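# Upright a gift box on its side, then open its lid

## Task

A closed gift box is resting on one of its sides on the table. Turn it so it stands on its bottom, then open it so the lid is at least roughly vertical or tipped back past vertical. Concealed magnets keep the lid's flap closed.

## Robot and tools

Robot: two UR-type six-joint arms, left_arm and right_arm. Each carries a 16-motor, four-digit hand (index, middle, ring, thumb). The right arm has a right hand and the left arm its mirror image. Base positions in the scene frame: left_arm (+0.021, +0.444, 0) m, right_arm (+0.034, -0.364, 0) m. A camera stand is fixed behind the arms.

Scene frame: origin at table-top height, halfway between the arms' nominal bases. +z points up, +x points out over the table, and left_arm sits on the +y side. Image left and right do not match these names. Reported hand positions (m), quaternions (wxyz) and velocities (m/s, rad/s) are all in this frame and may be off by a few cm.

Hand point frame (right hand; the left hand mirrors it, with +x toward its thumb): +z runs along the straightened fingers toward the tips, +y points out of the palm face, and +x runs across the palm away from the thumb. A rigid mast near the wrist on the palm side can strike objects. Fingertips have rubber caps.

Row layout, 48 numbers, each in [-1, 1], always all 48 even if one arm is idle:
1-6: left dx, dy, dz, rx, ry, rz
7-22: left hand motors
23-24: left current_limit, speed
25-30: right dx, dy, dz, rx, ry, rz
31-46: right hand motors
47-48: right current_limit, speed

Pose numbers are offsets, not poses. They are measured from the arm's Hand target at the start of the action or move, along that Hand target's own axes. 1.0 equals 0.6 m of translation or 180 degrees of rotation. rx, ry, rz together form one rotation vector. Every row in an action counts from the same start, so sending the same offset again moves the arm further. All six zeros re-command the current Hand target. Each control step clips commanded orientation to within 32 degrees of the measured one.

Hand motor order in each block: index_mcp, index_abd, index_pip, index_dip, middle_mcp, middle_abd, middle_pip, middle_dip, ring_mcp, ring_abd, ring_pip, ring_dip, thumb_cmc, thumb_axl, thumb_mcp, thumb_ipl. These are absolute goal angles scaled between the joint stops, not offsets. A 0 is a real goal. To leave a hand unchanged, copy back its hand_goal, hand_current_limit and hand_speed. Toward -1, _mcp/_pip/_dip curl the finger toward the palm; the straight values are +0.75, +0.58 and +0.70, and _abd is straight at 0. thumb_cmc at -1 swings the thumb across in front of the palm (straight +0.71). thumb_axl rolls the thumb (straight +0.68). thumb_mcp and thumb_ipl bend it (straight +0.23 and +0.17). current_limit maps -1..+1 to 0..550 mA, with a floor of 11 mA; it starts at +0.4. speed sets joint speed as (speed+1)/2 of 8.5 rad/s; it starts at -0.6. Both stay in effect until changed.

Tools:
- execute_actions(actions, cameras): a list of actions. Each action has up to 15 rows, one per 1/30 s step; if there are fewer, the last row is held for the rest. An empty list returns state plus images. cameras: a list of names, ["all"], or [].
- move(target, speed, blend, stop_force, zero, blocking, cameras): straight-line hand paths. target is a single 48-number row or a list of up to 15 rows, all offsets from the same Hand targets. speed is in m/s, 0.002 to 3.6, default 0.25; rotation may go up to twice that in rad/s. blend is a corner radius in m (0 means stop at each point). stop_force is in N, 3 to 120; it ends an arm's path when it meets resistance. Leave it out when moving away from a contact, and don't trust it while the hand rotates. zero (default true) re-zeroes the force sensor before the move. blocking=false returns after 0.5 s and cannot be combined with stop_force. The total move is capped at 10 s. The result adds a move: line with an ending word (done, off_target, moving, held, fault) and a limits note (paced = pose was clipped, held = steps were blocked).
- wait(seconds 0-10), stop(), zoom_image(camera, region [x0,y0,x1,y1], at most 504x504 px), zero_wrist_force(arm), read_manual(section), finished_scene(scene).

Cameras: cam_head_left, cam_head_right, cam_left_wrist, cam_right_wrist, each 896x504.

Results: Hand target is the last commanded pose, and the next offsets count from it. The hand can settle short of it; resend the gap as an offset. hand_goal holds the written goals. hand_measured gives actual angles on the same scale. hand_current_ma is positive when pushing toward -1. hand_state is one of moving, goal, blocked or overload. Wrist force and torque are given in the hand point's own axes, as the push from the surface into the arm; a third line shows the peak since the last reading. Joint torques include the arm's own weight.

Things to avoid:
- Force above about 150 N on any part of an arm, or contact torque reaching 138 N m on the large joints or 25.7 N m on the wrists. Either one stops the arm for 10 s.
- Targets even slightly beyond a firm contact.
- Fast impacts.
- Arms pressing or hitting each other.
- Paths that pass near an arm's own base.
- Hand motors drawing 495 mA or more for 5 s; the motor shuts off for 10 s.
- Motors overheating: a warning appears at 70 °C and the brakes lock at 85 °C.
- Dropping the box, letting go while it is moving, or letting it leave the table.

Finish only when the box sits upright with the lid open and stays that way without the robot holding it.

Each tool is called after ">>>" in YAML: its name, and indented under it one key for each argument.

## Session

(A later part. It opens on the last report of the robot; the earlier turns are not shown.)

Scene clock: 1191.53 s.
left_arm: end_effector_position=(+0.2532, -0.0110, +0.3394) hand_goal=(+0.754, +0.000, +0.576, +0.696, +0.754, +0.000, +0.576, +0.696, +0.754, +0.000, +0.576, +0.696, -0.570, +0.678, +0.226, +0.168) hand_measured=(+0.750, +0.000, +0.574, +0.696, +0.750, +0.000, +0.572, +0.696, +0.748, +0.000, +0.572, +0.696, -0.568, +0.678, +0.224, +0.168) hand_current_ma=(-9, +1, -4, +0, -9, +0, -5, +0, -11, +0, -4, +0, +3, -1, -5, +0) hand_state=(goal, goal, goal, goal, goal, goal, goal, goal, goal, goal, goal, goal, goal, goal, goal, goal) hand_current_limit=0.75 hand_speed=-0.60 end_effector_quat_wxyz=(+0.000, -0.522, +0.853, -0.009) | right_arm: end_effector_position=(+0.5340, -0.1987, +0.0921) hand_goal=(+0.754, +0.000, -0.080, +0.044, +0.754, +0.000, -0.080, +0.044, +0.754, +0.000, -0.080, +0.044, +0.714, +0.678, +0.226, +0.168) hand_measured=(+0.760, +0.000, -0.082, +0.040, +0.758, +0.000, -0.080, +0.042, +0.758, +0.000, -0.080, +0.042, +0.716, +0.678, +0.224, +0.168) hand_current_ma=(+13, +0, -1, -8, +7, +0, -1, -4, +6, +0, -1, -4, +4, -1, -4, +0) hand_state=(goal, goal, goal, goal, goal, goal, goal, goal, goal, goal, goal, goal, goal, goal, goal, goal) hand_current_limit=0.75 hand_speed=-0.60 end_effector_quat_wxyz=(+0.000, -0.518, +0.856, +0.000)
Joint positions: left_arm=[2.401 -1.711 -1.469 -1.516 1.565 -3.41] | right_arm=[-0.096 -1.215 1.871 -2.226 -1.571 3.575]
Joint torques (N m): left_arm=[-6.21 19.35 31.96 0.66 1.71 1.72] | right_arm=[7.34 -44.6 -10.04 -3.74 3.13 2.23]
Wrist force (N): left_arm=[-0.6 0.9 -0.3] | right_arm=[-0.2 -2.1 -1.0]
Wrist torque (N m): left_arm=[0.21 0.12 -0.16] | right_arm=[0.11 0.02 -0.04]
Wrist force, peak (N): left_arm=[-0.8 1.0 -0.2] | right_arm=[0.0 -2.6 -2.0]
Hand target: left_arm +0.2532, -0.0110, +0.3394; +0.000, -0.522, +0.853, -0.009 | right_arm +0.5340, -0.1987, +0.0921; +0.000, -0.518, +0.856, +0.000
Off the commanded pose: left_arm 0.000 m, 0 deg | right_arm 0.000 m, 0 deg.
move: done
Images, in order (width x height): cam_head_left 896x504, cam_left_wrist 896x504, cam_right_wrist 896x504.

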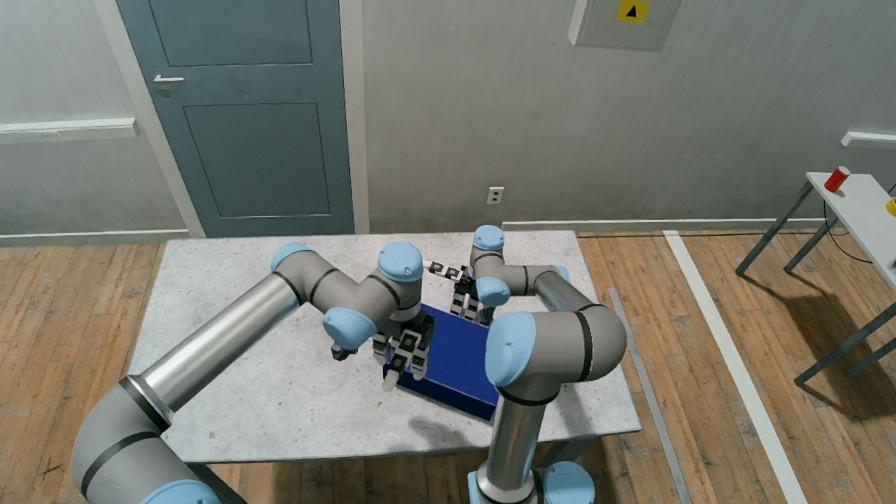

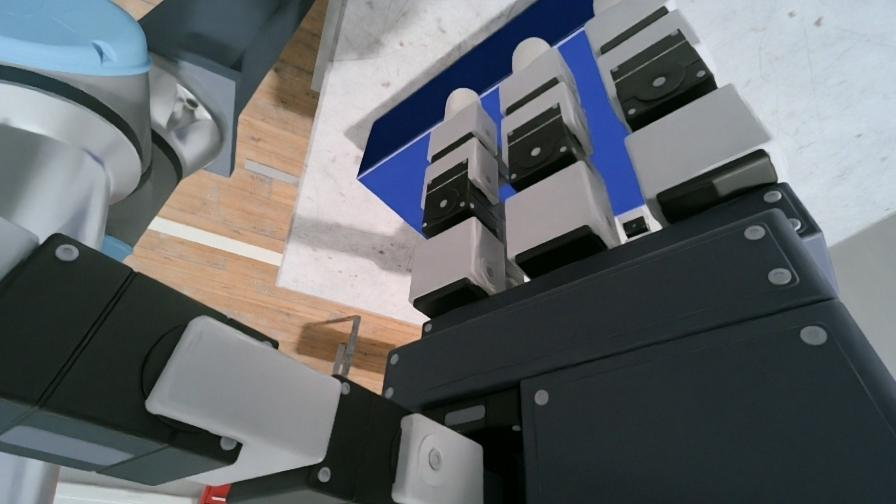

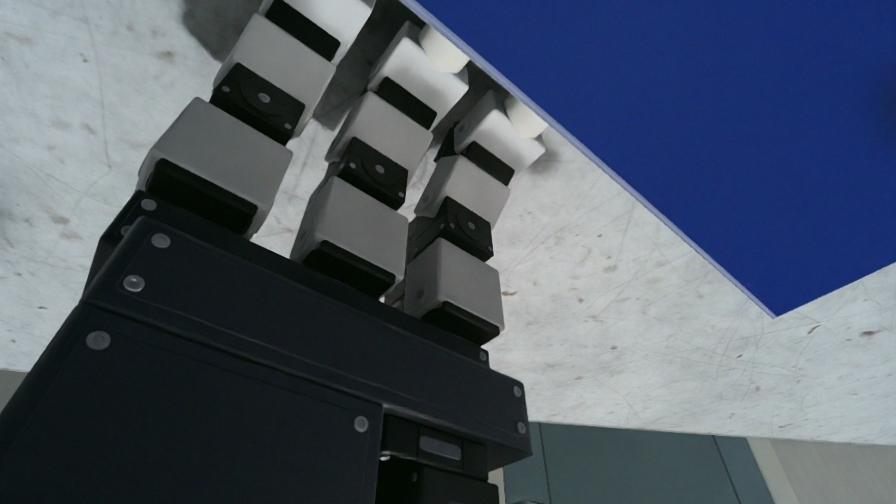

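>>> move:
  target:
    - [0,0,0,0,0,0,0.754,0,0.576,0.696,0.754,0,0.576,0.696,0.754,0,0.576,0.696,-0.571,0.678,0.226,0.168,0.75,-0.6,0,0.015,-0.0693,0,0,0,0.754,0,-0.081,0.044,0.754,0,-0.081,0.044,0.754,0,-0.081,0.044,0.714,0.678,0.226,0.168,0.75,-0.6]
    - [0,0,0,0,0,0,0.754,0,0.576,0.696,0.754,0,0.576,0.696,0.754,0,0.576,0.696,-0.571,0.678,0.226,0.168,0.75,-0.6,0,0.043,-0.1253,0,0,0,0.754,0,-0.081,0.044,0.754,0,-0.081,0.044,0.754,0,-0.081,0.044,0.714,0.678,0.226,0.168,0.75,-0.6]
  speed: 0.03
  stop_force: 15
  cameras: ["cam_right_wrist","cam_head_left","cam_left_wrist"]

>>> zoom_image:
  camera: "cam_head_left"
  region: [340, 220, 600, 440]

Scene clock: 1212.00 s.
left_arm: end_effector_position=(+0.2532, -0.0110, +0.3394) hand_goal=(+0.754, +0.000, +0.576, +0.696, +0.754, +0.000, +0.576, +0.696, +0.754, +0.000, +0.576, +0.696, -0.570, +0.678, +0.226, +0.168) hand_measured=(+0.750, +0.000, +0.574, +0.696, +0.750, +0.000, +0.572, +0.696, +0.748, +0.000, +0.572, +0.696, -0.568, +0.678, +0.224, +0.168) hand_current_ma=(-9, +1, -4, +0, -9, +0, -5, +0, -11, +0, -4, +0, +3, -1, -5, +0) hand_state=(goal, goal, goal, goal, goal, goal, goal, goal, goal, goal, goal, goal, goal, goal, goal, goal) hand_current_limit=0.75 hand_speed=-0.60 end_effector_quat_wxyz=(+0.000, -0.522, +0.853, -0.009) | right_arm: end_effector_position=(+0.5111, -0.1867, +0.1673) hand_goal=(+0.754, +0.000, -0.080, +0.044, +0.754, +0.000, -0.080, +0.044, +0.754, +0.000, -0.080, +0.044, +0.714, +0.678, +0.226, +0.168) hand_measured=(+0.764, +0.000, -0.072, +0.048, +0.764, +0.000, -0.072, +0.048, +0.764, +0.000, -0.072, +0.048, +0.716, +0.678, +0.224, +0.168) hand_current_ma=(+24, +0, +14, +6, +22, +0, +16, +6, +21, +0, +14, +6, +4, -1, -4, +0) hand_state=(goal, goal, goal, goal, goal, goal, goal, goal, goal, goal, goal, goal, goal, goal, goal, goal) hand_current_limit=0.75 hand_speed=-0.60 end_effector_quat_wxyz=(+0.000, -0.518, +0.856, +0.000)
Joint positions: left_arm=[2.401 -1.711 -1.469 -1.516 1.565 -3.41] | right_arm=[-0.076 -1.357 1.836 -2.05 -1.571 3.595]
Joint torques (N m): left_arm=[-4.72 19.28 31.71 0.37 1.66 1.65] | right_arm=[7.38 -41.61 -32.4 -0.12 0.85 2.23]
Wrist force (N): left_arm=[-0.5 0.8 -0.1] | right_arm=[-0.2 -1.5 0.9]
Wrist torque (N m): left_arm=[0.19 0.10 -0.15] | right_arm=[0.06 0.01 -0.10]
Wrist force, peak (N): left_arm=[-0.7 1.1 -0.4] | right_arm=[0.2 -2.7 -1.8]
Hand target: left_arm +0.2532, -0.0110, +0.3394; +0.000, -0.522, +0.853, -0.009 | right_arm +0.5111, -0.1867, +0.1673; +0.000, -0.518, +0.856, +0.000
Off the commanded pose: left_arm 0.000 m, 0 deg | right_arm 0.000 m, 0 deg.
move: done
Images, in order (width x height): cam_head_left 896x504, cam_left_wrist 896x504, cam_right_wrist 896x504.

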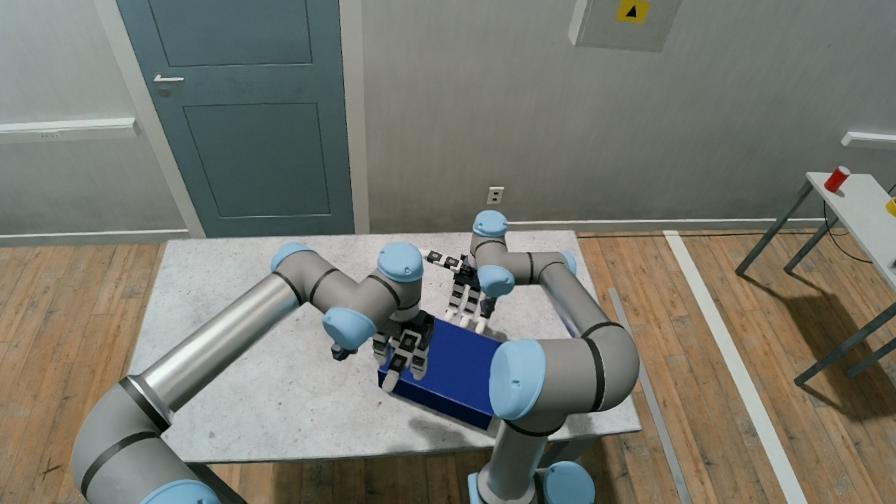

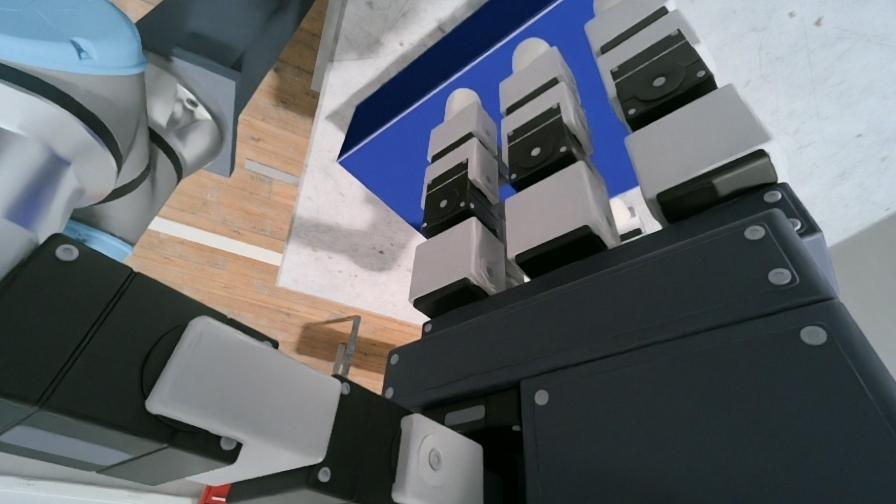

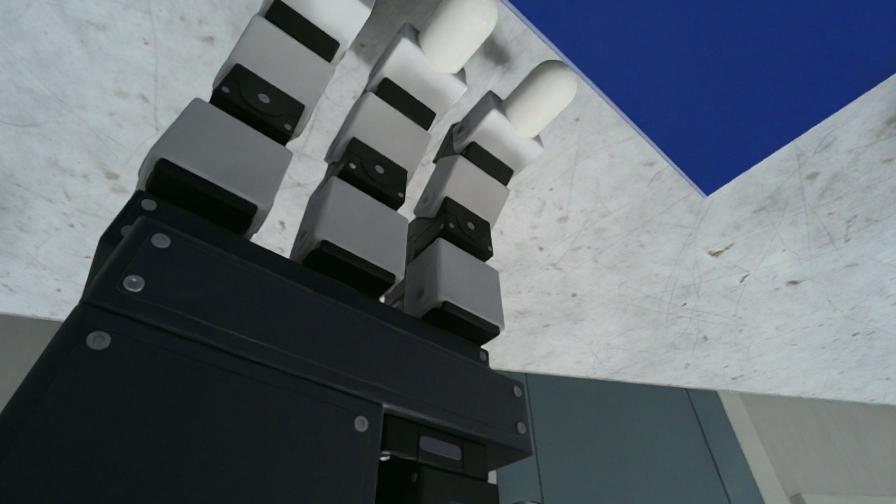

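Scaled by 1.938 from the camera's 896x504 image, which has a finer 1280x720 frame.

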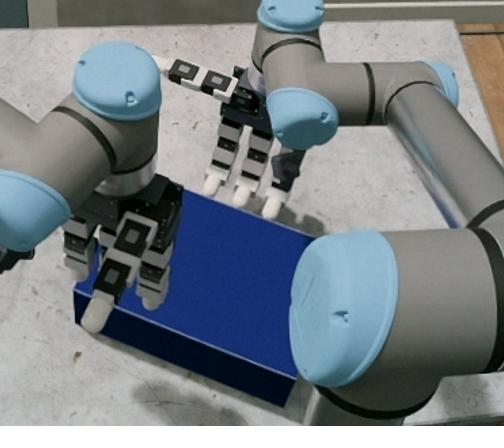

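>>> move:
  target:
    - [0,0,0,0,0,0,-0.07,0,-0.59,0.116,0.754,0,0.576,0.696,-0.07,0,-0.59,0.116,-0.571,0.678,0.226,0.168,0.75,-0.6,0.05,-0.05,-0.322,0,0,0,-0.07,0,-0.59,0.116,0.754,0,0.576,0.696,-0.07,0,-0.59,0.116,0.714,0.678,0.226,0.168,0.75,-0.6]
    - [-0.4875,-0.497,-0.033,-0.3043,0.2948,-0.4325,-0.07,0,-0.59,0.116,0.754,0,0.576,0.696,-0.07,0,-0.59,0.116,-0.571,0.678,0.226,0.168,0.75,-0.6,0.602,0.023,-0.322,-0.3019,-0.3017,0.4308,-0.07,0,-0.59,0.116,0.754,0,0.576,0.696,-0.07,0,-0.59,0.116,0.714,0.678,0.226,0.168,0.75,-0.6]
  speed: 0.25
  cameras: ["all"]

Scene clock: 1332.90 s.
left_arm: end_effector_position=(+0.6517, +0.1137, +0.3605) hand_goal=(-0.070, +0.000, -0.590, +0.116, +0.754, +0.000, +0.576, +0.696, -0.070, +0.000, -0.590, +0.116, -0.570, +0.678, +0.226, +0.168) hand_measured=(-0.056, +0.000, -0.588, +0.118, +0.760, +0.000, +0.576, +0.696, -0.054, +0.000, -0.588, +0.118, -0.570, +0.678, +0.224, +0.168) hand_current_ma=(+30, +1, +2, +3, +11, +0, +0, +0, +37, +0, +2, +4, +0, -1, -5, +0) hand_state=(goal, goal, goal, goal, goal, goal, goal, goal, goal, goal, goal, goal, goal, goal, goal, goal) hand_current_limit=0.75 hand_speed=-0.60 end_effector_quat_wxyz=(+0.557, +0.796, -0.196, -0.138) | right_arm: end_effector_position=(+0.3314, -0.5001, +0.3607) hand_goal=(-0.070, +0.000, -0.590, +0.116, +0.754, +0.000, +0.576, +0.696, -0.070, +0.000, -0.590, +0.116, +0.714, +0.678, +0.226, +0.168) hand_measured=(-0.056, +0.000, -0.588, +0.114, +0.760, +0.000, +0.576, +0.694, -0.058, +0.000, -0.588, +0.114, +0.720, +0.678, +0.224, +0.168) hand_current_ma=(+36, +0, +2, -4, +12, +0, +0, -4, +32, +0, +2, -4, +14, -1, -5, +0) hand_state=(goal, goal, goal, goal, goal, goal, goal, goal, goal, goal, goal, goal, goal, goal, goal, goal) hand_current_limit=0.75 hand_speed=-0.60 end_effector_quat_wxyz=(+0.137, +0.195, +0.796, +0.557)
Joint positions: left_arm=[3.184 -2.264 -1.004 -2.387 0.621 -3.676] | right_arm=[-1.531 -1.695 2.042 -0.755 -1.041 3.356]
Joint torques (N m): left_arm=[7.44 40.41 31.4 -1.19 -2.72 -0.82] | right_arm=[-5.62 -0.1 -11.73 2.48 -2.72 2.32]
Wrist force (N): left_arm=[-1.3 1.1 1.0] | right_arm=[-0.6 -1.4 -0.7]
Wrist torque (N m): left_arm=[0.04 0.22 -0.14] | right_arm=[0.10 0.18 -0.01]
Wrist force, peak (N): left_arm=[-1.6 1.6 0.9] | right_arm=[0.0 -2.6 0.7]
Hand target: left_arm +0.6518, +0.1137, +0.3605; +0.557, +0.795, -0.196, -0.138 | right_arm +0.3313, -0.5001, +0.3607; +0.137, +0.195, +0.796, +0.557
Off the commanded pose: left_arm 0.000 m, 0 deg | right_arm 0.000 m, 0 deg.
move: done

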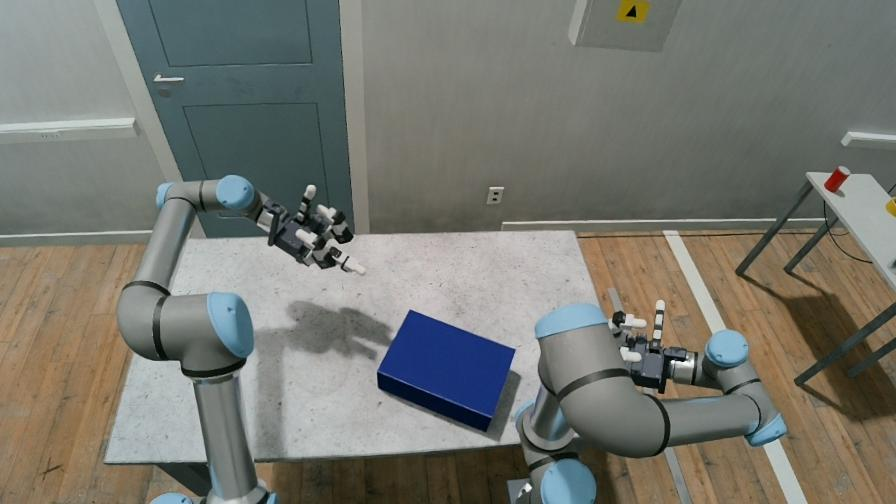

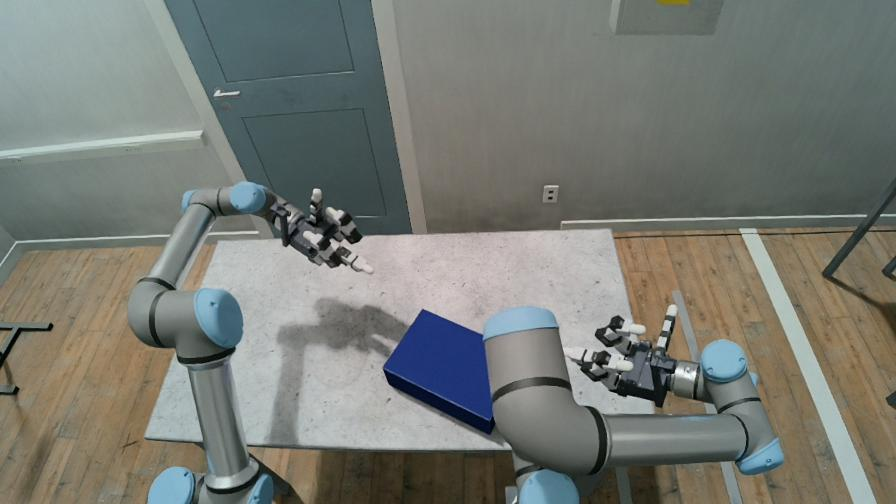

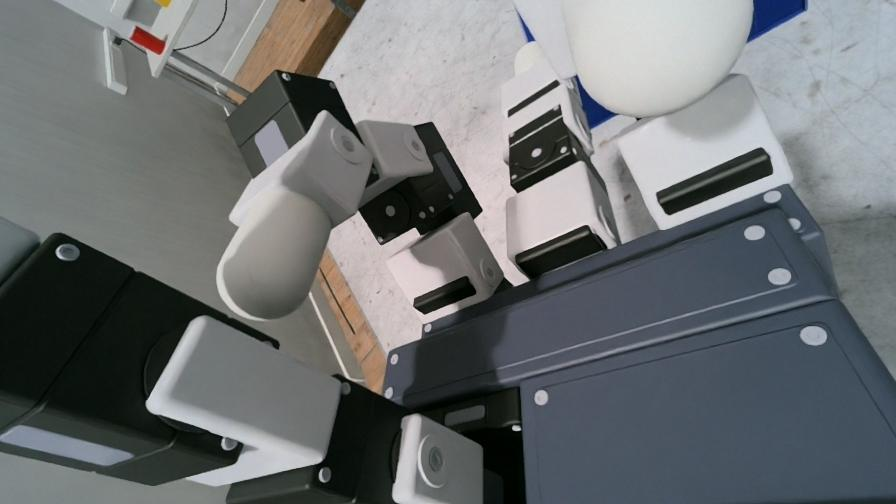

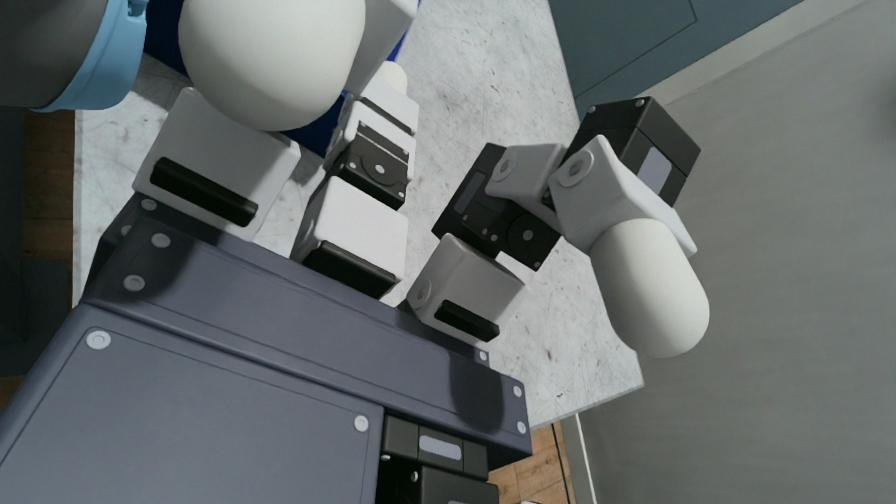

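>>> move:
  target: [0.005,-0.268,0.2172,0,0,0,-0.07,0,-0.59,0.116,0.754,0,0.576,0.696,-0.07,0,-0.59,0.116,-0.571,0.678,0.226,0.168,0.75,-0.6,0,-0.273,0.2035,0,0,0,-0.07,0,-0.59,0.116,0.754,0,0.576,0.696,-0.07,0,-0.59,0.116,0.714,0.678,0.226,0.168,0.75,-0.6]
  speed: 0.2

>>> move:
  target: [0,0.0342,0.094,0,0,0,-0.07,0,-0.59,0.116,0.754,0,0.576,0.696,-0.07,0,-0.59,0.116,-0.571,0.678,0.226,0.168,0.75,-0.6,0,0.0342,0.094,0,0,0,-0.07,0,-0.59,0.116,0.754,0,0.576,0.696,-0.07,0,-0.59,0.116,0.714,0.678,0.226,0.168,0.75,-0.6]
  speed: 0.02
  stop_force: 5
  cameras: ["all"]

Scene clock: 1352.70 s.
left_arm: end_effector_position=(+0.6229, +0.0527, +0.1648) hand_goal=(-0.070, +0.000, -0.590, +0.116, +0.754, +0.000, +0.576, +0.696, -0.070, +0.000, -0.590, +0.116, -0.570, +0.678, +0.226, +0.168) hand_measured=(-0.058, +0.000, -0.588, +0.118, +0.760, +0.000, +0.576, +0.696, -0.056, +0.000, -0.588, +0.118, -0.570, +0.678, +0.224, +0.168) hand_current_ma=(+27, +1, +2, +3, +13, +0, +0, +0, +33, +0, +2, +4, +0, -1, -5, +0) hand_state=(goal, goal, goal, goal, goal, goal, goal, goal, goal, goal, goal, goal, goal, goal, goal, goal) hand_current_limit=0.75 hand_speed=-0.60 end_effector_quat_wxyz=(+0.557, +0.795, -0.196, -0.138) | right_arm: end_effector_position=(+0.3585, -0.4482, +0.1651) hand_goal=(-0.070, +0.000, -0.590, +0.116, +0.754, +0.000, +0.576, +0.696, -0.070, +0.000, -0.590, +0.116, +0.714, +0.678, +0.226, +0.168) hand_measured=(-0.056, +0.000, -0.588, +0.114, +0.760, +0.000, +0.576, +0.694, -0.058, +0.000, -0.588, +0.114, +0.722, +0.678, +0.224, +0.168) hand_current_ma=(+33, +0, +2, -4, +13, +0, +0, -4, +29, +0, +2, -4, +15, -1, -5, +0) hand_state=(goal, goal, goal, goal, goal, goal, goal, goal, goal, goal, goal, goal, goal, goal, goal, goal) hand_current_limit=0.75 hand_speed=-0.60 end_effector_quat_wxyz=(+0.137, +0.195, +0.796, +0.557)
Joint positions: left_arm=[3.098 -2.385 -1.337 -1.853 0.554 -3.772] | right_arm=[-1.431 -1.418 2.409 -1.427 -0.949 3.405]
Joint torques (N m): left_arm=[-5.95 42.25 5.2 3 -2.79 -0.92] | right_arm=[7.38 -5.38 -2.44 -1.39 3.5 2.26]
Wrist force (N): left_arm=[-1.4 1.8 1.3] | right_arm=[-0.6 -1.6 -0.9]
Wrist torque (N m): left_arm=[0.13 0.28 -0.18] | right_arm=[0.06 0.28 0.03]
Wrist force, peak (N): left_arm=[-1.6 1.9 1.3] | right_arm=[-0.8 -1.9 -0.6]
Hand target: left_arm +0.6229, +0.0527, +0.1648; +0.557, +0.795, -0.196, -0.138 | right_arm +0.3585, -0.4482, +0.1650; +0.137, +0.195, +0.796, +0.557
Off the commanded pose: left_arm 0.000 m, 0 deg | right_arm 0.000 m, 0 deg.
move: done

Scene clock: 1356.13 s.
left_arm: end_effector_position=(+0.6028, +0.0144, +0.1648) hand_goal=(-0.070, +0.000, -0.590, +0.116, +0.754, +0.000, +0.576, +0.696, -0.070, +0.000, -0.590, +0.116, -0.570, +0.678, +0.226, +0.168) hand_measured=(-0.058, +0.000, -0.588, +0.118, +0.764, -0.002, +0.576, +0.694, -0.056, +0.000, -0.588, +0.118, -0.570, +0.678, +0.224, +0.168) hand_current_ma=(+27, +1, +2, +3, +20, -1, +0, -3, +33, +0, +2, +4, +0, -1, -5, +0) hand_state=(goal, goal, goal, goal, goal, goal, goal, goal, goal, goal, goal, goal, goal, goal, goal, goal) hand_current_limit=0.75 hand_speed=-0.60 end_effector_quat_wxyz=(+0.557, +0.795, -0.196, -0.138) | right_arm: end_effector_position=(+0.3785, -0.4099, +0.1650) hand_goal=(-0.070, +0.000, -0.590, +0.116, +0.754, +0.000, +0.576, +0.696, -0.070, +0.000, -0.590, +0.116, +0.714, +0.678, +0.226, +0.168) hand_measured=(-0.056, +0.000, -0.588, +0.114, +0.762, +0.004, +0.576, +0.690, -0.058, +0.000, -0.588, +0.114, +0.722, +0.678, +0.224, +0.168) hand_current_ma=(+33, +0, +2, -4, +19, +6, +0, -10, +29, +0, +2, -4, +15, -1, -5, +0) hand_state=(goal, goal, goal, goal, goal, goal, goal, goal, goal, goal, goal, goal, goal, goal, goal, goal) hand_current_limit=0.75 hand_speed=-0.60 end_effector_quat_wxyz=(+0.137, +0.195, +0.796, +0.557)
Joint positions: left_arm=[3.041 -2.362 -1.394 -1.753 0.512 -3.848] | right_arm=[-1.34 -1.459 2.469 -1.475 -0.867 3.455]
Joint torques (N m): left_arm=[4.96 40.65 25.8 -0.99 0.49 1.69] | right_arm=[-4.69 -1.89 -19.52 2.63 -2.52 -1.87]
Wrist force (N): left_arm=[-1.3 1.9 -3.4] | right_arm=[-1.0 -1.0 -6.9]
Wrist torque (N m): left_arm=[0.42 0.18 -0.31] | right_arm=[0.55 0.38 0.01]
Wrist force, peak (N): left_arm=[-1.5 1.3 -13.2] | right_arm=[-0.7 -1.7 -20.4]
Hand target: left_arm +0.6028, +0.0144, +0.1648; +0.557, +0.795, -0.196, -0.138 (not the last commanded pose) | right_arm +0.3785, -0.4099, +0.1650; +0.137, +0.195, +0.796, +0.557 (not the last commanded pose)
Off the commanded pose: left_arm 0.017 m, 0 deg | right_arm 0.017 m, 0 deg.
move: contact (left_arm, right_arm)

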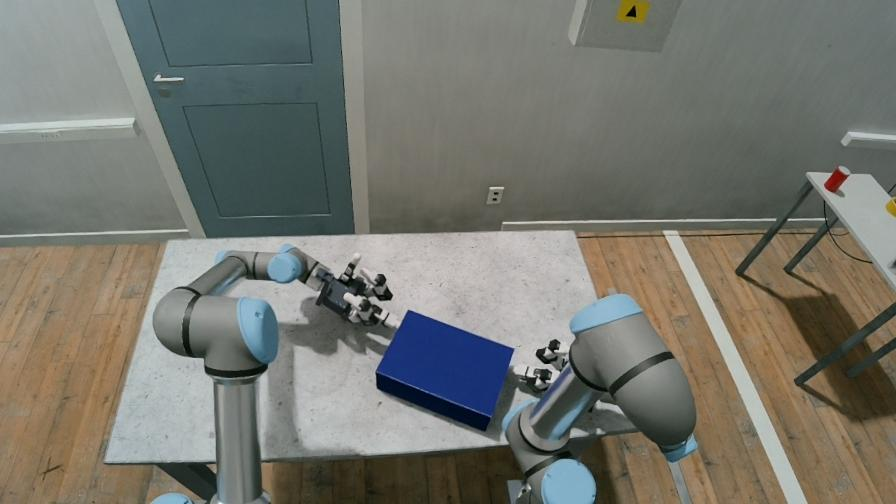

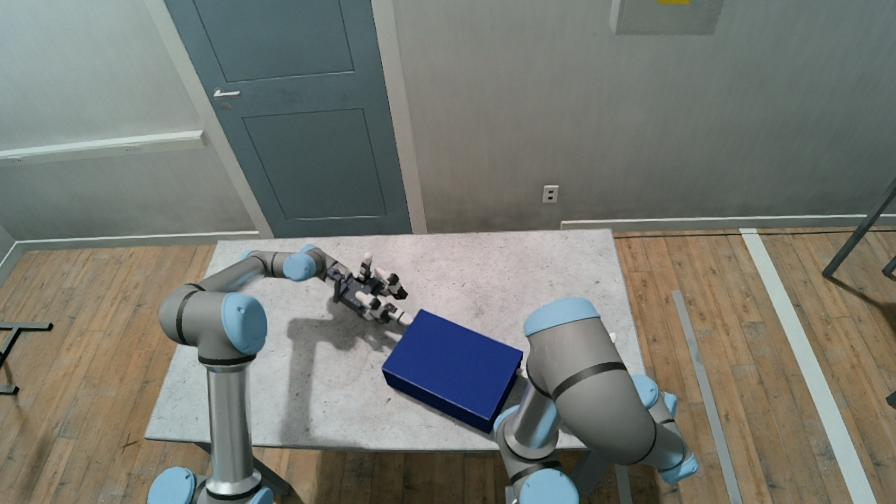

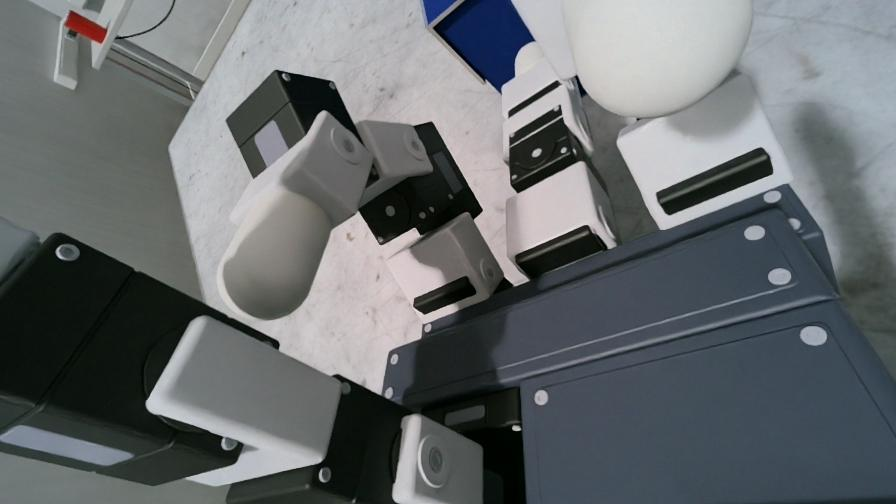

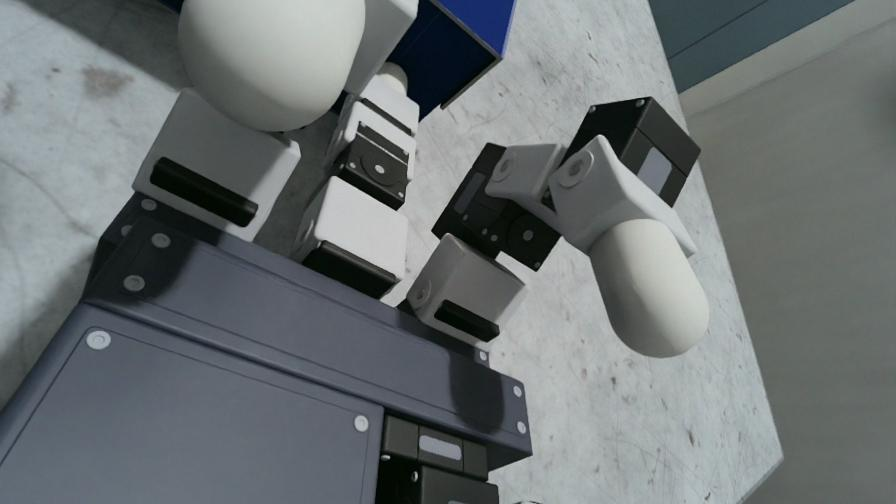

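>>> move:
  target:
    - [0,0.0023,0.0063,0,0,0,-0.07,0,-0.59,0.116,0.754,0,0.576,0.696,-0.07,0,-0.59,0.116,-0.571,0.678,0.226,0.168,0.75,-0.6,0,0.0023,0.0063,0,0,0,-0.07,0,-0.59,0.116,0.754,0,0.576,0.696,-0.07,0,-0.59,0.116,0.714,0.678,0.226,0.168,0.75,-0.6]
    - [-0.0332,0.0662,-0.0170,0,0,0,-0.07,0,-0.59,0.116,0.754,0,0.576,0.696,-0.07,0,-0.59,0.116,-0.571,0.678,0.226,0.168,0.75,-0.6,0.0332,0.0662,-0.0170,0,0,0,-0.07,0,-0.59,0.116,0.754,0,0.576,0.696,-0.07,0,-0.59,0.116,0.714,0.678,0.226,0.168,0.75,-0.6]
    - [-0.083,0.12,-0.0365,0,0,0,-0.07,0,-0.59,0.116,0.754,0,0.576,0.696,-0.07,0,-0.59,0.116,-0.571,0.678,0.226,0.168,0.75,-0.6,0.083,0.12,-0.0365,0,0,0,-0.07,0,-0.59,0.116,0.754,0,0.576,0.696,-0.07,0,-0.59,0.116,0.714,0.678,0.226,0.168,0.75,-0.6]
  speed: 0.05
  blend: [0,0.01,0]
  cameras: ["cam_head_left","cam_right_wrist"]

>>> zoom_image:
  camera: "cam_head_left"
  region: [320, 260, 600, 460]

Scene clock: 1386.67 s.
left_arm: end_effector_position=(+0.5570, +0.0338, +0.2399) hand_goal=(-0.070, +0.000, -0.590, +0.116, +0.754, +0.000, +0.576, +0.696, -0.070, +0.000, -0.590, +0.116, -0.570, +0.678, +0.226, +0.168) hand_measured=(-0.058, +0.000, -0.588, +0.118, +0.810, +0.008, +0.612, +0.714, -0.056, +0.000, -0.588, +0.118, -0.570, +0.678, +0.224, +0.168) hand_current_ma=(+27, +1, +2, +3, +187, +14, +97, +40, +33, +0, +2, +4, +0, -1, -5, +0) hand_state=(goal, goal, goal, goal, blocked, goal, blocked, goal, goal, goal, goal, goal, goal, goal, goal, goal) hand_current_limit=0.75 hand_speed=-0.60 end_effector_quat_wxyz=(+0.557, +0.795, -0.196, -0.138) | right_arm: end_effector_position=(+0.3420, -0.3858, +0.2327) hand_goal=(-0.070, +0.000, -0.590, +0.116, +0.754, +0.000, +0.576, +0.696, -0.070, +0.000, -0.590, +0.116, +0.714, +0.678, +0.226, +0.168) hand_measured=(-0.056, +0.000, -0.588, +0.114, +0.810, +0.004, +0.600, +0.708, -0.058, +0.000, -0.588, +0.114, +0.722, +0.678, +0.224, +0.168) hand_current_ma=(+32, +0, +2, -4, +193, +7, +66, +26, +29, +0, +2, -4, +15, -1, -5, +0) hand_state=(goal, goal, goal, goal, blocked, goal, blocked, goal, goal, goal, goal, goal, goal, goal, goal, goal) hand_current_limit=0.75 hand_speed=-0.60 end_effector_quat_wxyz=(+0.137, +0.195, +0.796, +0.557)
Joint positions: left_arm=[3.064 -2.166 -1.518 -1.853 0.528 -3.816] | right_arm=[-1.448 -1.767 2.482 -1.145 -0.966 3.396]
Joint torques (N m): left_arm=[7.19 62.22 6.19 -1.57 0.33 1.45] | right_arm=[7.56 6.46 -20.78 -1.25 3.4 2.21]
Wrist force (N): left_arm=[-1.4 -0.9 0.8] | right_arm=[-0.5 -2.0 -0.8]
Wrist torque (N m): left_arm=[0.41 0.29 -0.27] | right_arm=[0.20 0.22 0.00]
Wrist force, peak (N): left_arm=[-0.6 -0.3 -67.1] | right_arm=[-0.8 -5.1 -89.0]
Hand target: left_arm +0.5569, +0.0339, +0.2400; +0.557, +0.795, -0.196, -0.138 | right_arm +0.3420, -0.3859, +0.2327; +0.137, +0.195, +0.796, +0.557 (not the last commanded pose)
Off the commanded pose: left_arm 0.000 m, 0 deg | right_arm 0.010 m, 0 deg.
move: held (right_arm; a check stopped the path); limits=held
pose unreachable (right arm): on one or more control steps of this call, first in action 0 (counted from 0), this arm could not follow its commanded pose, so it was not sent that pose on those steps. It may still have moved: this result reports where it is.
cause: moving toward the commanded pose would bring two parts of the arm too close to each other (joints 3 (elbow) to 6 (wrist 3) lie between them).
Images, in order (width x height): cam_head_left 896x504, cam_right_wrist 896x504.

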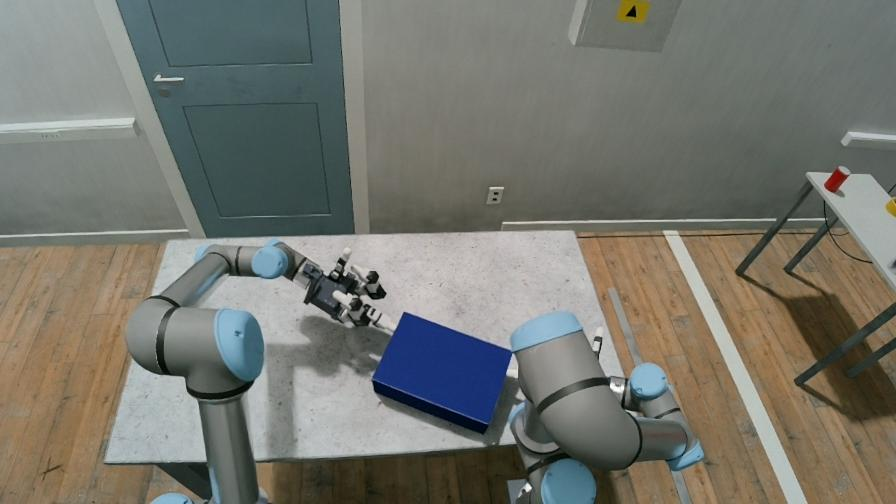

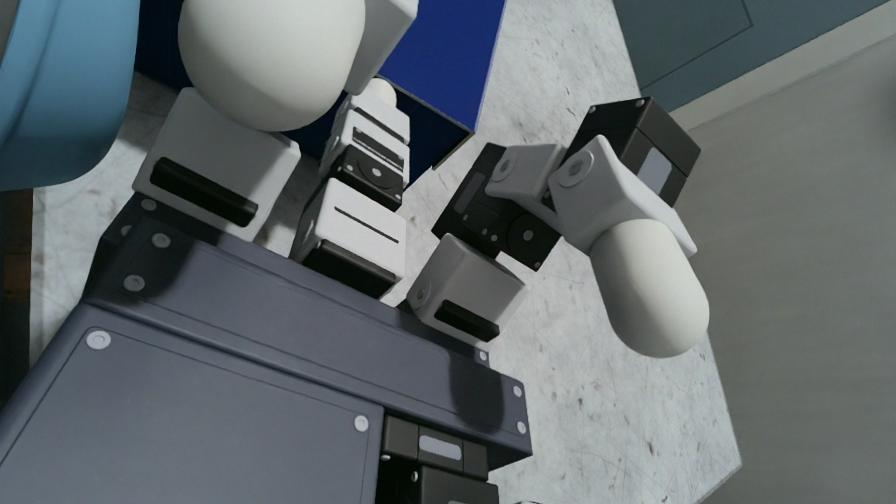

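Scaled by 1.800 from the camera's 896x504 image, which has a finer 1280x720 frame.

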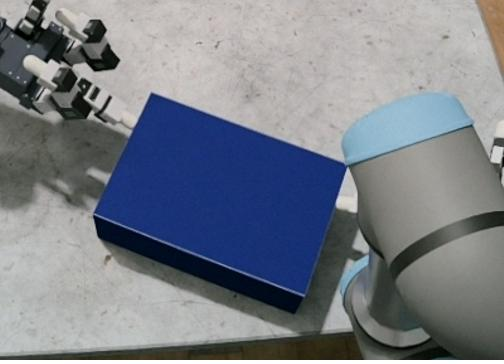

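>>> move:
  target: [0.2,0,0,0,0,0,-0.07,0,-0.59,0.116,0.754,0,0.576,0.696,-0.07,0,-0.59,0.116,-0.571,0.678,0.226,0.168,0.75,-0.6,-0.191,0.0115,-0.004,0,0,0,-0.07,0,-0.59,0.116,0.754,0,0.576,0.696,-0.07,0,-0.59,0.116,0.714,0.678,0.226,0.168,0.75,-0.6]
  speed: 0.05
  cameras: ["all"]

>>> zoom_image:
  camera: "cam_head_left"
  region: [320, 220, 600, 440]

Scene clock: 1402.43 s.
left_arm: end_effector_position=(+0.6631, -0.0218, +0.2399) hand_goal=(-0.070, +0.000, -0.590, +0.116, +0.754, +0.000, +0.576, +0.696, -0.070, +0.000, -0.590, +0.116, -0.570, +0.678, +0.226, +0.168) hand_measured=(-0.058, +0.000, -0.588, +0.118, +0.812, -0.004, +0.612, +0.714, -0.056, +0.000, -0.588, +0.118, -0.570, +0.678, +0.224, +0.168) hand_current_ma=(+27, +1, +2, +3, +194, -4, +101, +42, +33, +0, +2, +4, +0, -1, -5, +0) hand_state=(goal, goal, goal, goal, blocked, goal, blocked, goal, goal, goal, goal, goal, goal, goal, goal, goal) hand_current_limit=0.75 hand_speed=-0.60 end_effector_quat_wxyz=(+0.557, +0.795, -0.196, -0.138) | right_arm: end_effector_position=(+0.4436, -0.4387, +0.2401) hand_goal=(-0.070, +0.000, -0.590, +0.116, +0.754, +0.000, +0.576, +0.696, -0.070, +0.000, -0.590, +0.116, +0.714, +0.678, +0.226, +0.168) hand_measured=(-0.056, +0.000, -0.588, +0.114, +0.812, -0.002, +0.608, +0.714, -0.058, +0.000, -0.588, +0.114, +0.722, +0.678, +0.224, +0.168) hand_current_ma=(+32, +0, +2, -4, +203, -3, +94, +45, +29, +0, +2, -4, +15, -1, -5, +0) hand_state=(goal, goal, goal, goal, blocked, goal, blocked, goal, goal, goal, goal, goal, goal, goal, goal, goal) hand_current_limit=0.75 hand_speed=-0.60 end_effector_quat_wxyz=(+0.137, +0.195, +0.796, +0.557)
Joint positions: left_arm=[3.002 -2.425 -1.069 -1.964 0.484 -3.907] | right_arm=[-1.187 -1.504 2.236 -1.268 -0.734 3.557]
Joint torques (N m): left_arm=[-4.62 47.51 28.94 -0.78 -3.25 -0.36] | right_arm=[7.73 -5.41 -27.87 -1.54 4.09 2.18]
Wrist force (N): left_arm=[-1.7 -0.3 0.3] | right_arm=[-0.7 -4.2 -0.6]
Wrist torque (N m): left_arm=[0.31 0.19 -0.15] | right_arm=[0.33 0.28 -0.03]
Wrist force, peak (N): left_arm=[-1.4 -1.7 1.5] | right_arm=[-0.7 -4.5 -0.7]
Hand target: left_arm +0.6632, -0.0218, +0.2399; +0.557, +0.795, -0.196, -0.138 | right_arm +0.4437, -0.4388, +0.2401; +0.137, +0.195, +0.796, +0.557
Off the commanded pose: left_arm 0.000 m, 0 deg | right_arm 0.000 m, 0 deg.
move: done

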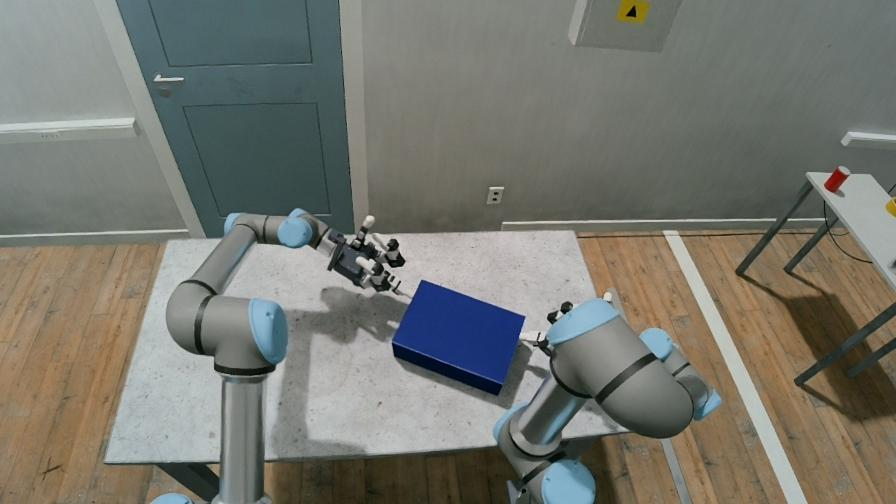

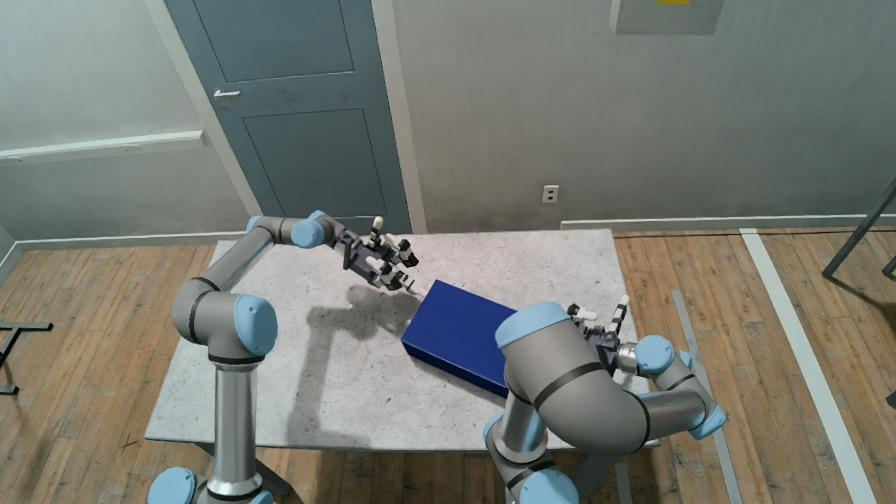

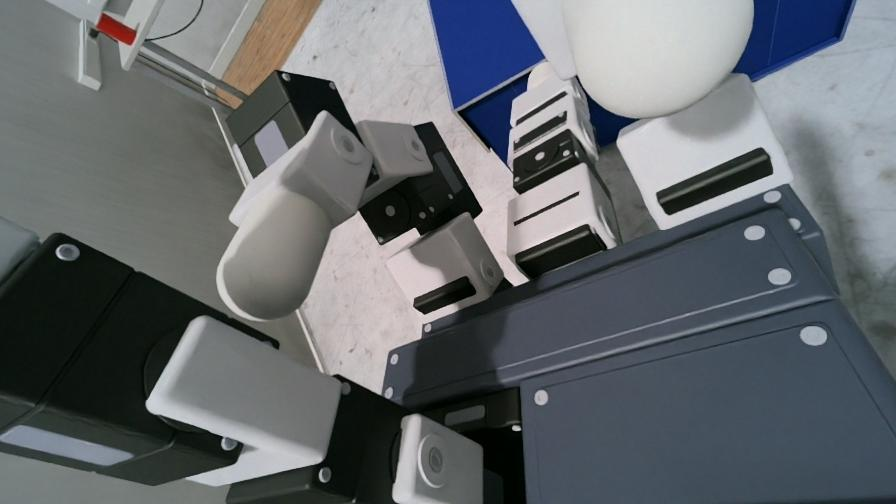

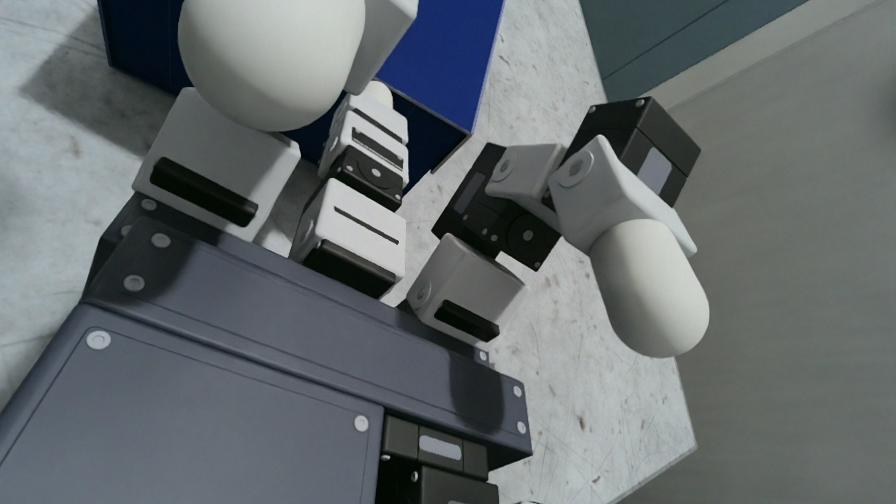

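Scaled by 1.800 from the camera's 896x504 image, which has a finer 1280x720 frame.

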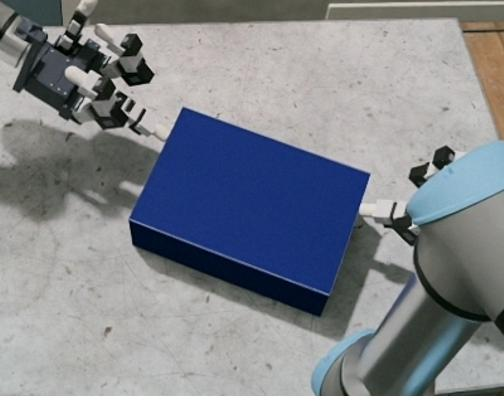

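>>> move:
  target:
    - [0.15,0,0,0,0,0,-0.07,0,-0.59,0.116,0.754,0,0.576,0.696,-0.07,0,-0.59,0.116,-0.571,0.678,0.226,0.168,0.75,-0.6,-0.15,0,0,0,0,0,-0.07,0,-0.59,0.116,0.754,0,0.576,0.696,-0.07,0,-0.59,0.116,0.714,0.678,0.226,0.168,0.75,-0.6]
    - [0.0873,0.0398,-0.0145,0,0,0,-0.07,0,-0.59,0.116,0.754,0,0.576,0.696,-0.07,0,-0.59,0.116,-0.571,0.678,0.226,0.168,0.75,-0.6,-0.0873,0.0398,-0.0145,0,0,0,-0.07,0,-0.59,0.116,0.754,0,0.576,0.696,-0.07,0,-0.59,0.116,0.714,0.678,0.226,0.168,0.75,-0.6]
    - [0.0157,0.0628,-0.0229,0,0,0,-0.07,0,-0.59,0.116,0.754,0,0.576,0.696,-0.07,0,-0.59,0.116,-0.571,0.678,0.226,0.168,0.75,-0.6,-0.0157,0.0628,-0.0229,0,0,0,-0.07,0,-0.59,0.116,0.754,0,0.576,0.696,-0.07,0,-0.59,0.116,0.714,0.678,0.226,0.168,0.75,-0.6]
  speed: 0.05
  blend: [0.005,0.01,0]
  cameras: ["cam_head_left","cam_right_wrist"]

>>> zoom_image:
  camera: "cam_head_left"
  region: [320, 220, 600, 440]

Scene clock: 1422.80 s.
left_arm: end_effector_position=(+0.6716, -0.0262, +0.2800) hand_goal=(-0.070, +0.000, -0.590, +0.116, +0.754, +0.000, +0.576, +0.696, -0.070, +0.000, -0.590, +0.116, -0.570, +0.678, +0.226, +0.168) hand_measured=(-0.058, +0.000, -0.588, +0.118, +0.808, +0.008, +0.608, +0.712, -0.056, +0.000, -0.588, +0.118, -0.570, +0.678, +0.224, +0.168) hand_current_ma=(+27, +1, +2, +3, +182, +11, +88, +36, +33, +0, +2, +4, +0, -1, -5, +0) hand_state=(goal, goal, goal, goal, blocked, goal, blocked, goal, goal, goal, goal, goal, goal, goal, goal, goal) hand_current_limit=0.75 hand_speed=-0.60 end_effector_quat_wxyz=(+0.557, +0.795, -0.196, -0.138) | right_arm: end_effector_position=(+0.4521, -0.4431, +0.2802) hand_goal=(-0.070, +0.000, -0.590, +0.116, +0.754, +0.000, +0.576, +0.696, -0.070, +0.000, -0.590, +0.116, +0.714, +0.678, +0.226, +0.168) hand_measured=(-0.056, +0.000, -0.588, +0.114, +0.816, +0.000, +0.612, +0.716, -0.058, +0.000, -0.588, +0.114, +0.722, +0.678, +0.224, +0.168) hand_current_ma=(+32, +0, +2, -4, +225, +1, +105, +50, +29, +0, +2, -4, +15, -1, -5, +0) hand_state=(goal, goal, goal, goal, blocked, goal, blocked, goal, goal, goal, goal, goal, goal, goal, goal, goal) hand_current_limit=0.75 hand_speed=-0.60 end_effector_quat_wxyz=(+0.137, +0.195, +0.796, +0.557)
Joint positions: left_arm=[2.998 -2.417 -0.978 -2.057 0.481 -3.913] | right_arm=[-1.172 -1.555 2.161 -1.151 -0.721 3.569]
Joint torques (N m): left_arm=[6.56 72.08 9.09 3.21 0.42 -0.97] | right_arm=[-6 -29.44 -9.64 2.24 -1.96 -1.89]
Wrist force (N): left_arm=[-1.1 0.6 0.0] | right_arm=[-0.7 -3.6 -1.0]
Wrist torque (N m): left_arm=[0.22 0.30 -0.28] | right_arm=[0.37 0.30 0.11]
Wrist force, peak (N): left_arm=[-2.2 -0.1 0.5] | right_arm=[-1.0 -5.0 -1.8]
Hand target: left_arm +0.6716, -0.0262, +0.2800; +0.557, +0.795, -0.196, -0.138 | right_arm +0.4520, -0.4431, +0.2802; +0.137, +0.195, +0.796, +0.557
Off the commanded pose: left_arm 0.000 m, 0 deg | right_arm 0.000 m, 0 deg.
move: done
Images, in order (width x height): cam_head_left 896x504, cam_right_wrist 896x504.

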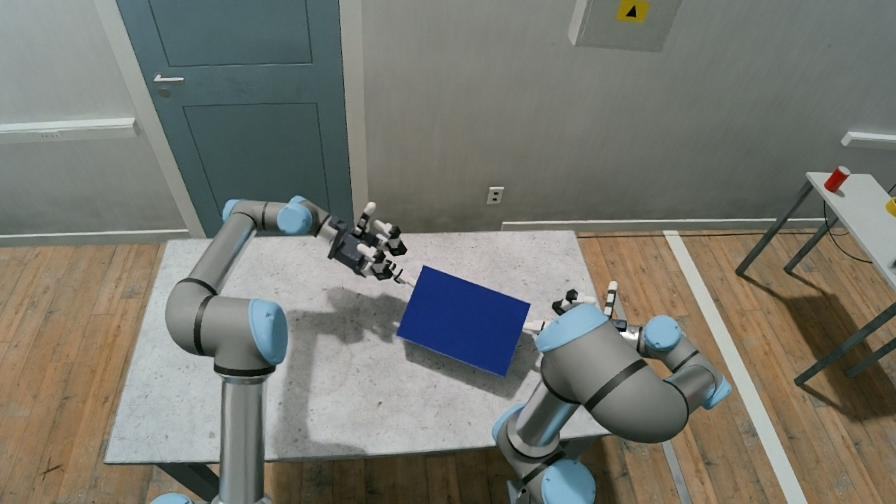

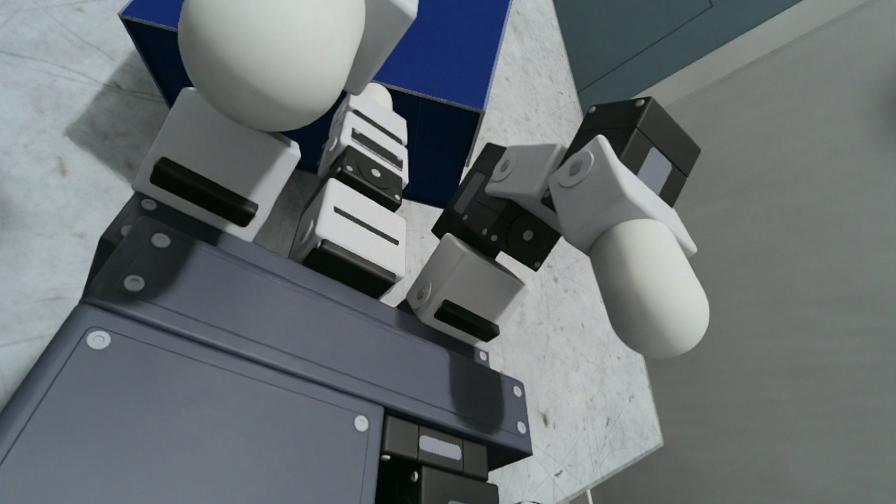

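Scaled by 1.800 from the camera's 896x504 image, which has a finer 1280x720 frame.

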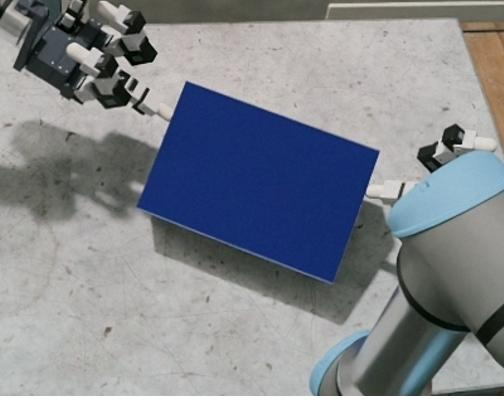

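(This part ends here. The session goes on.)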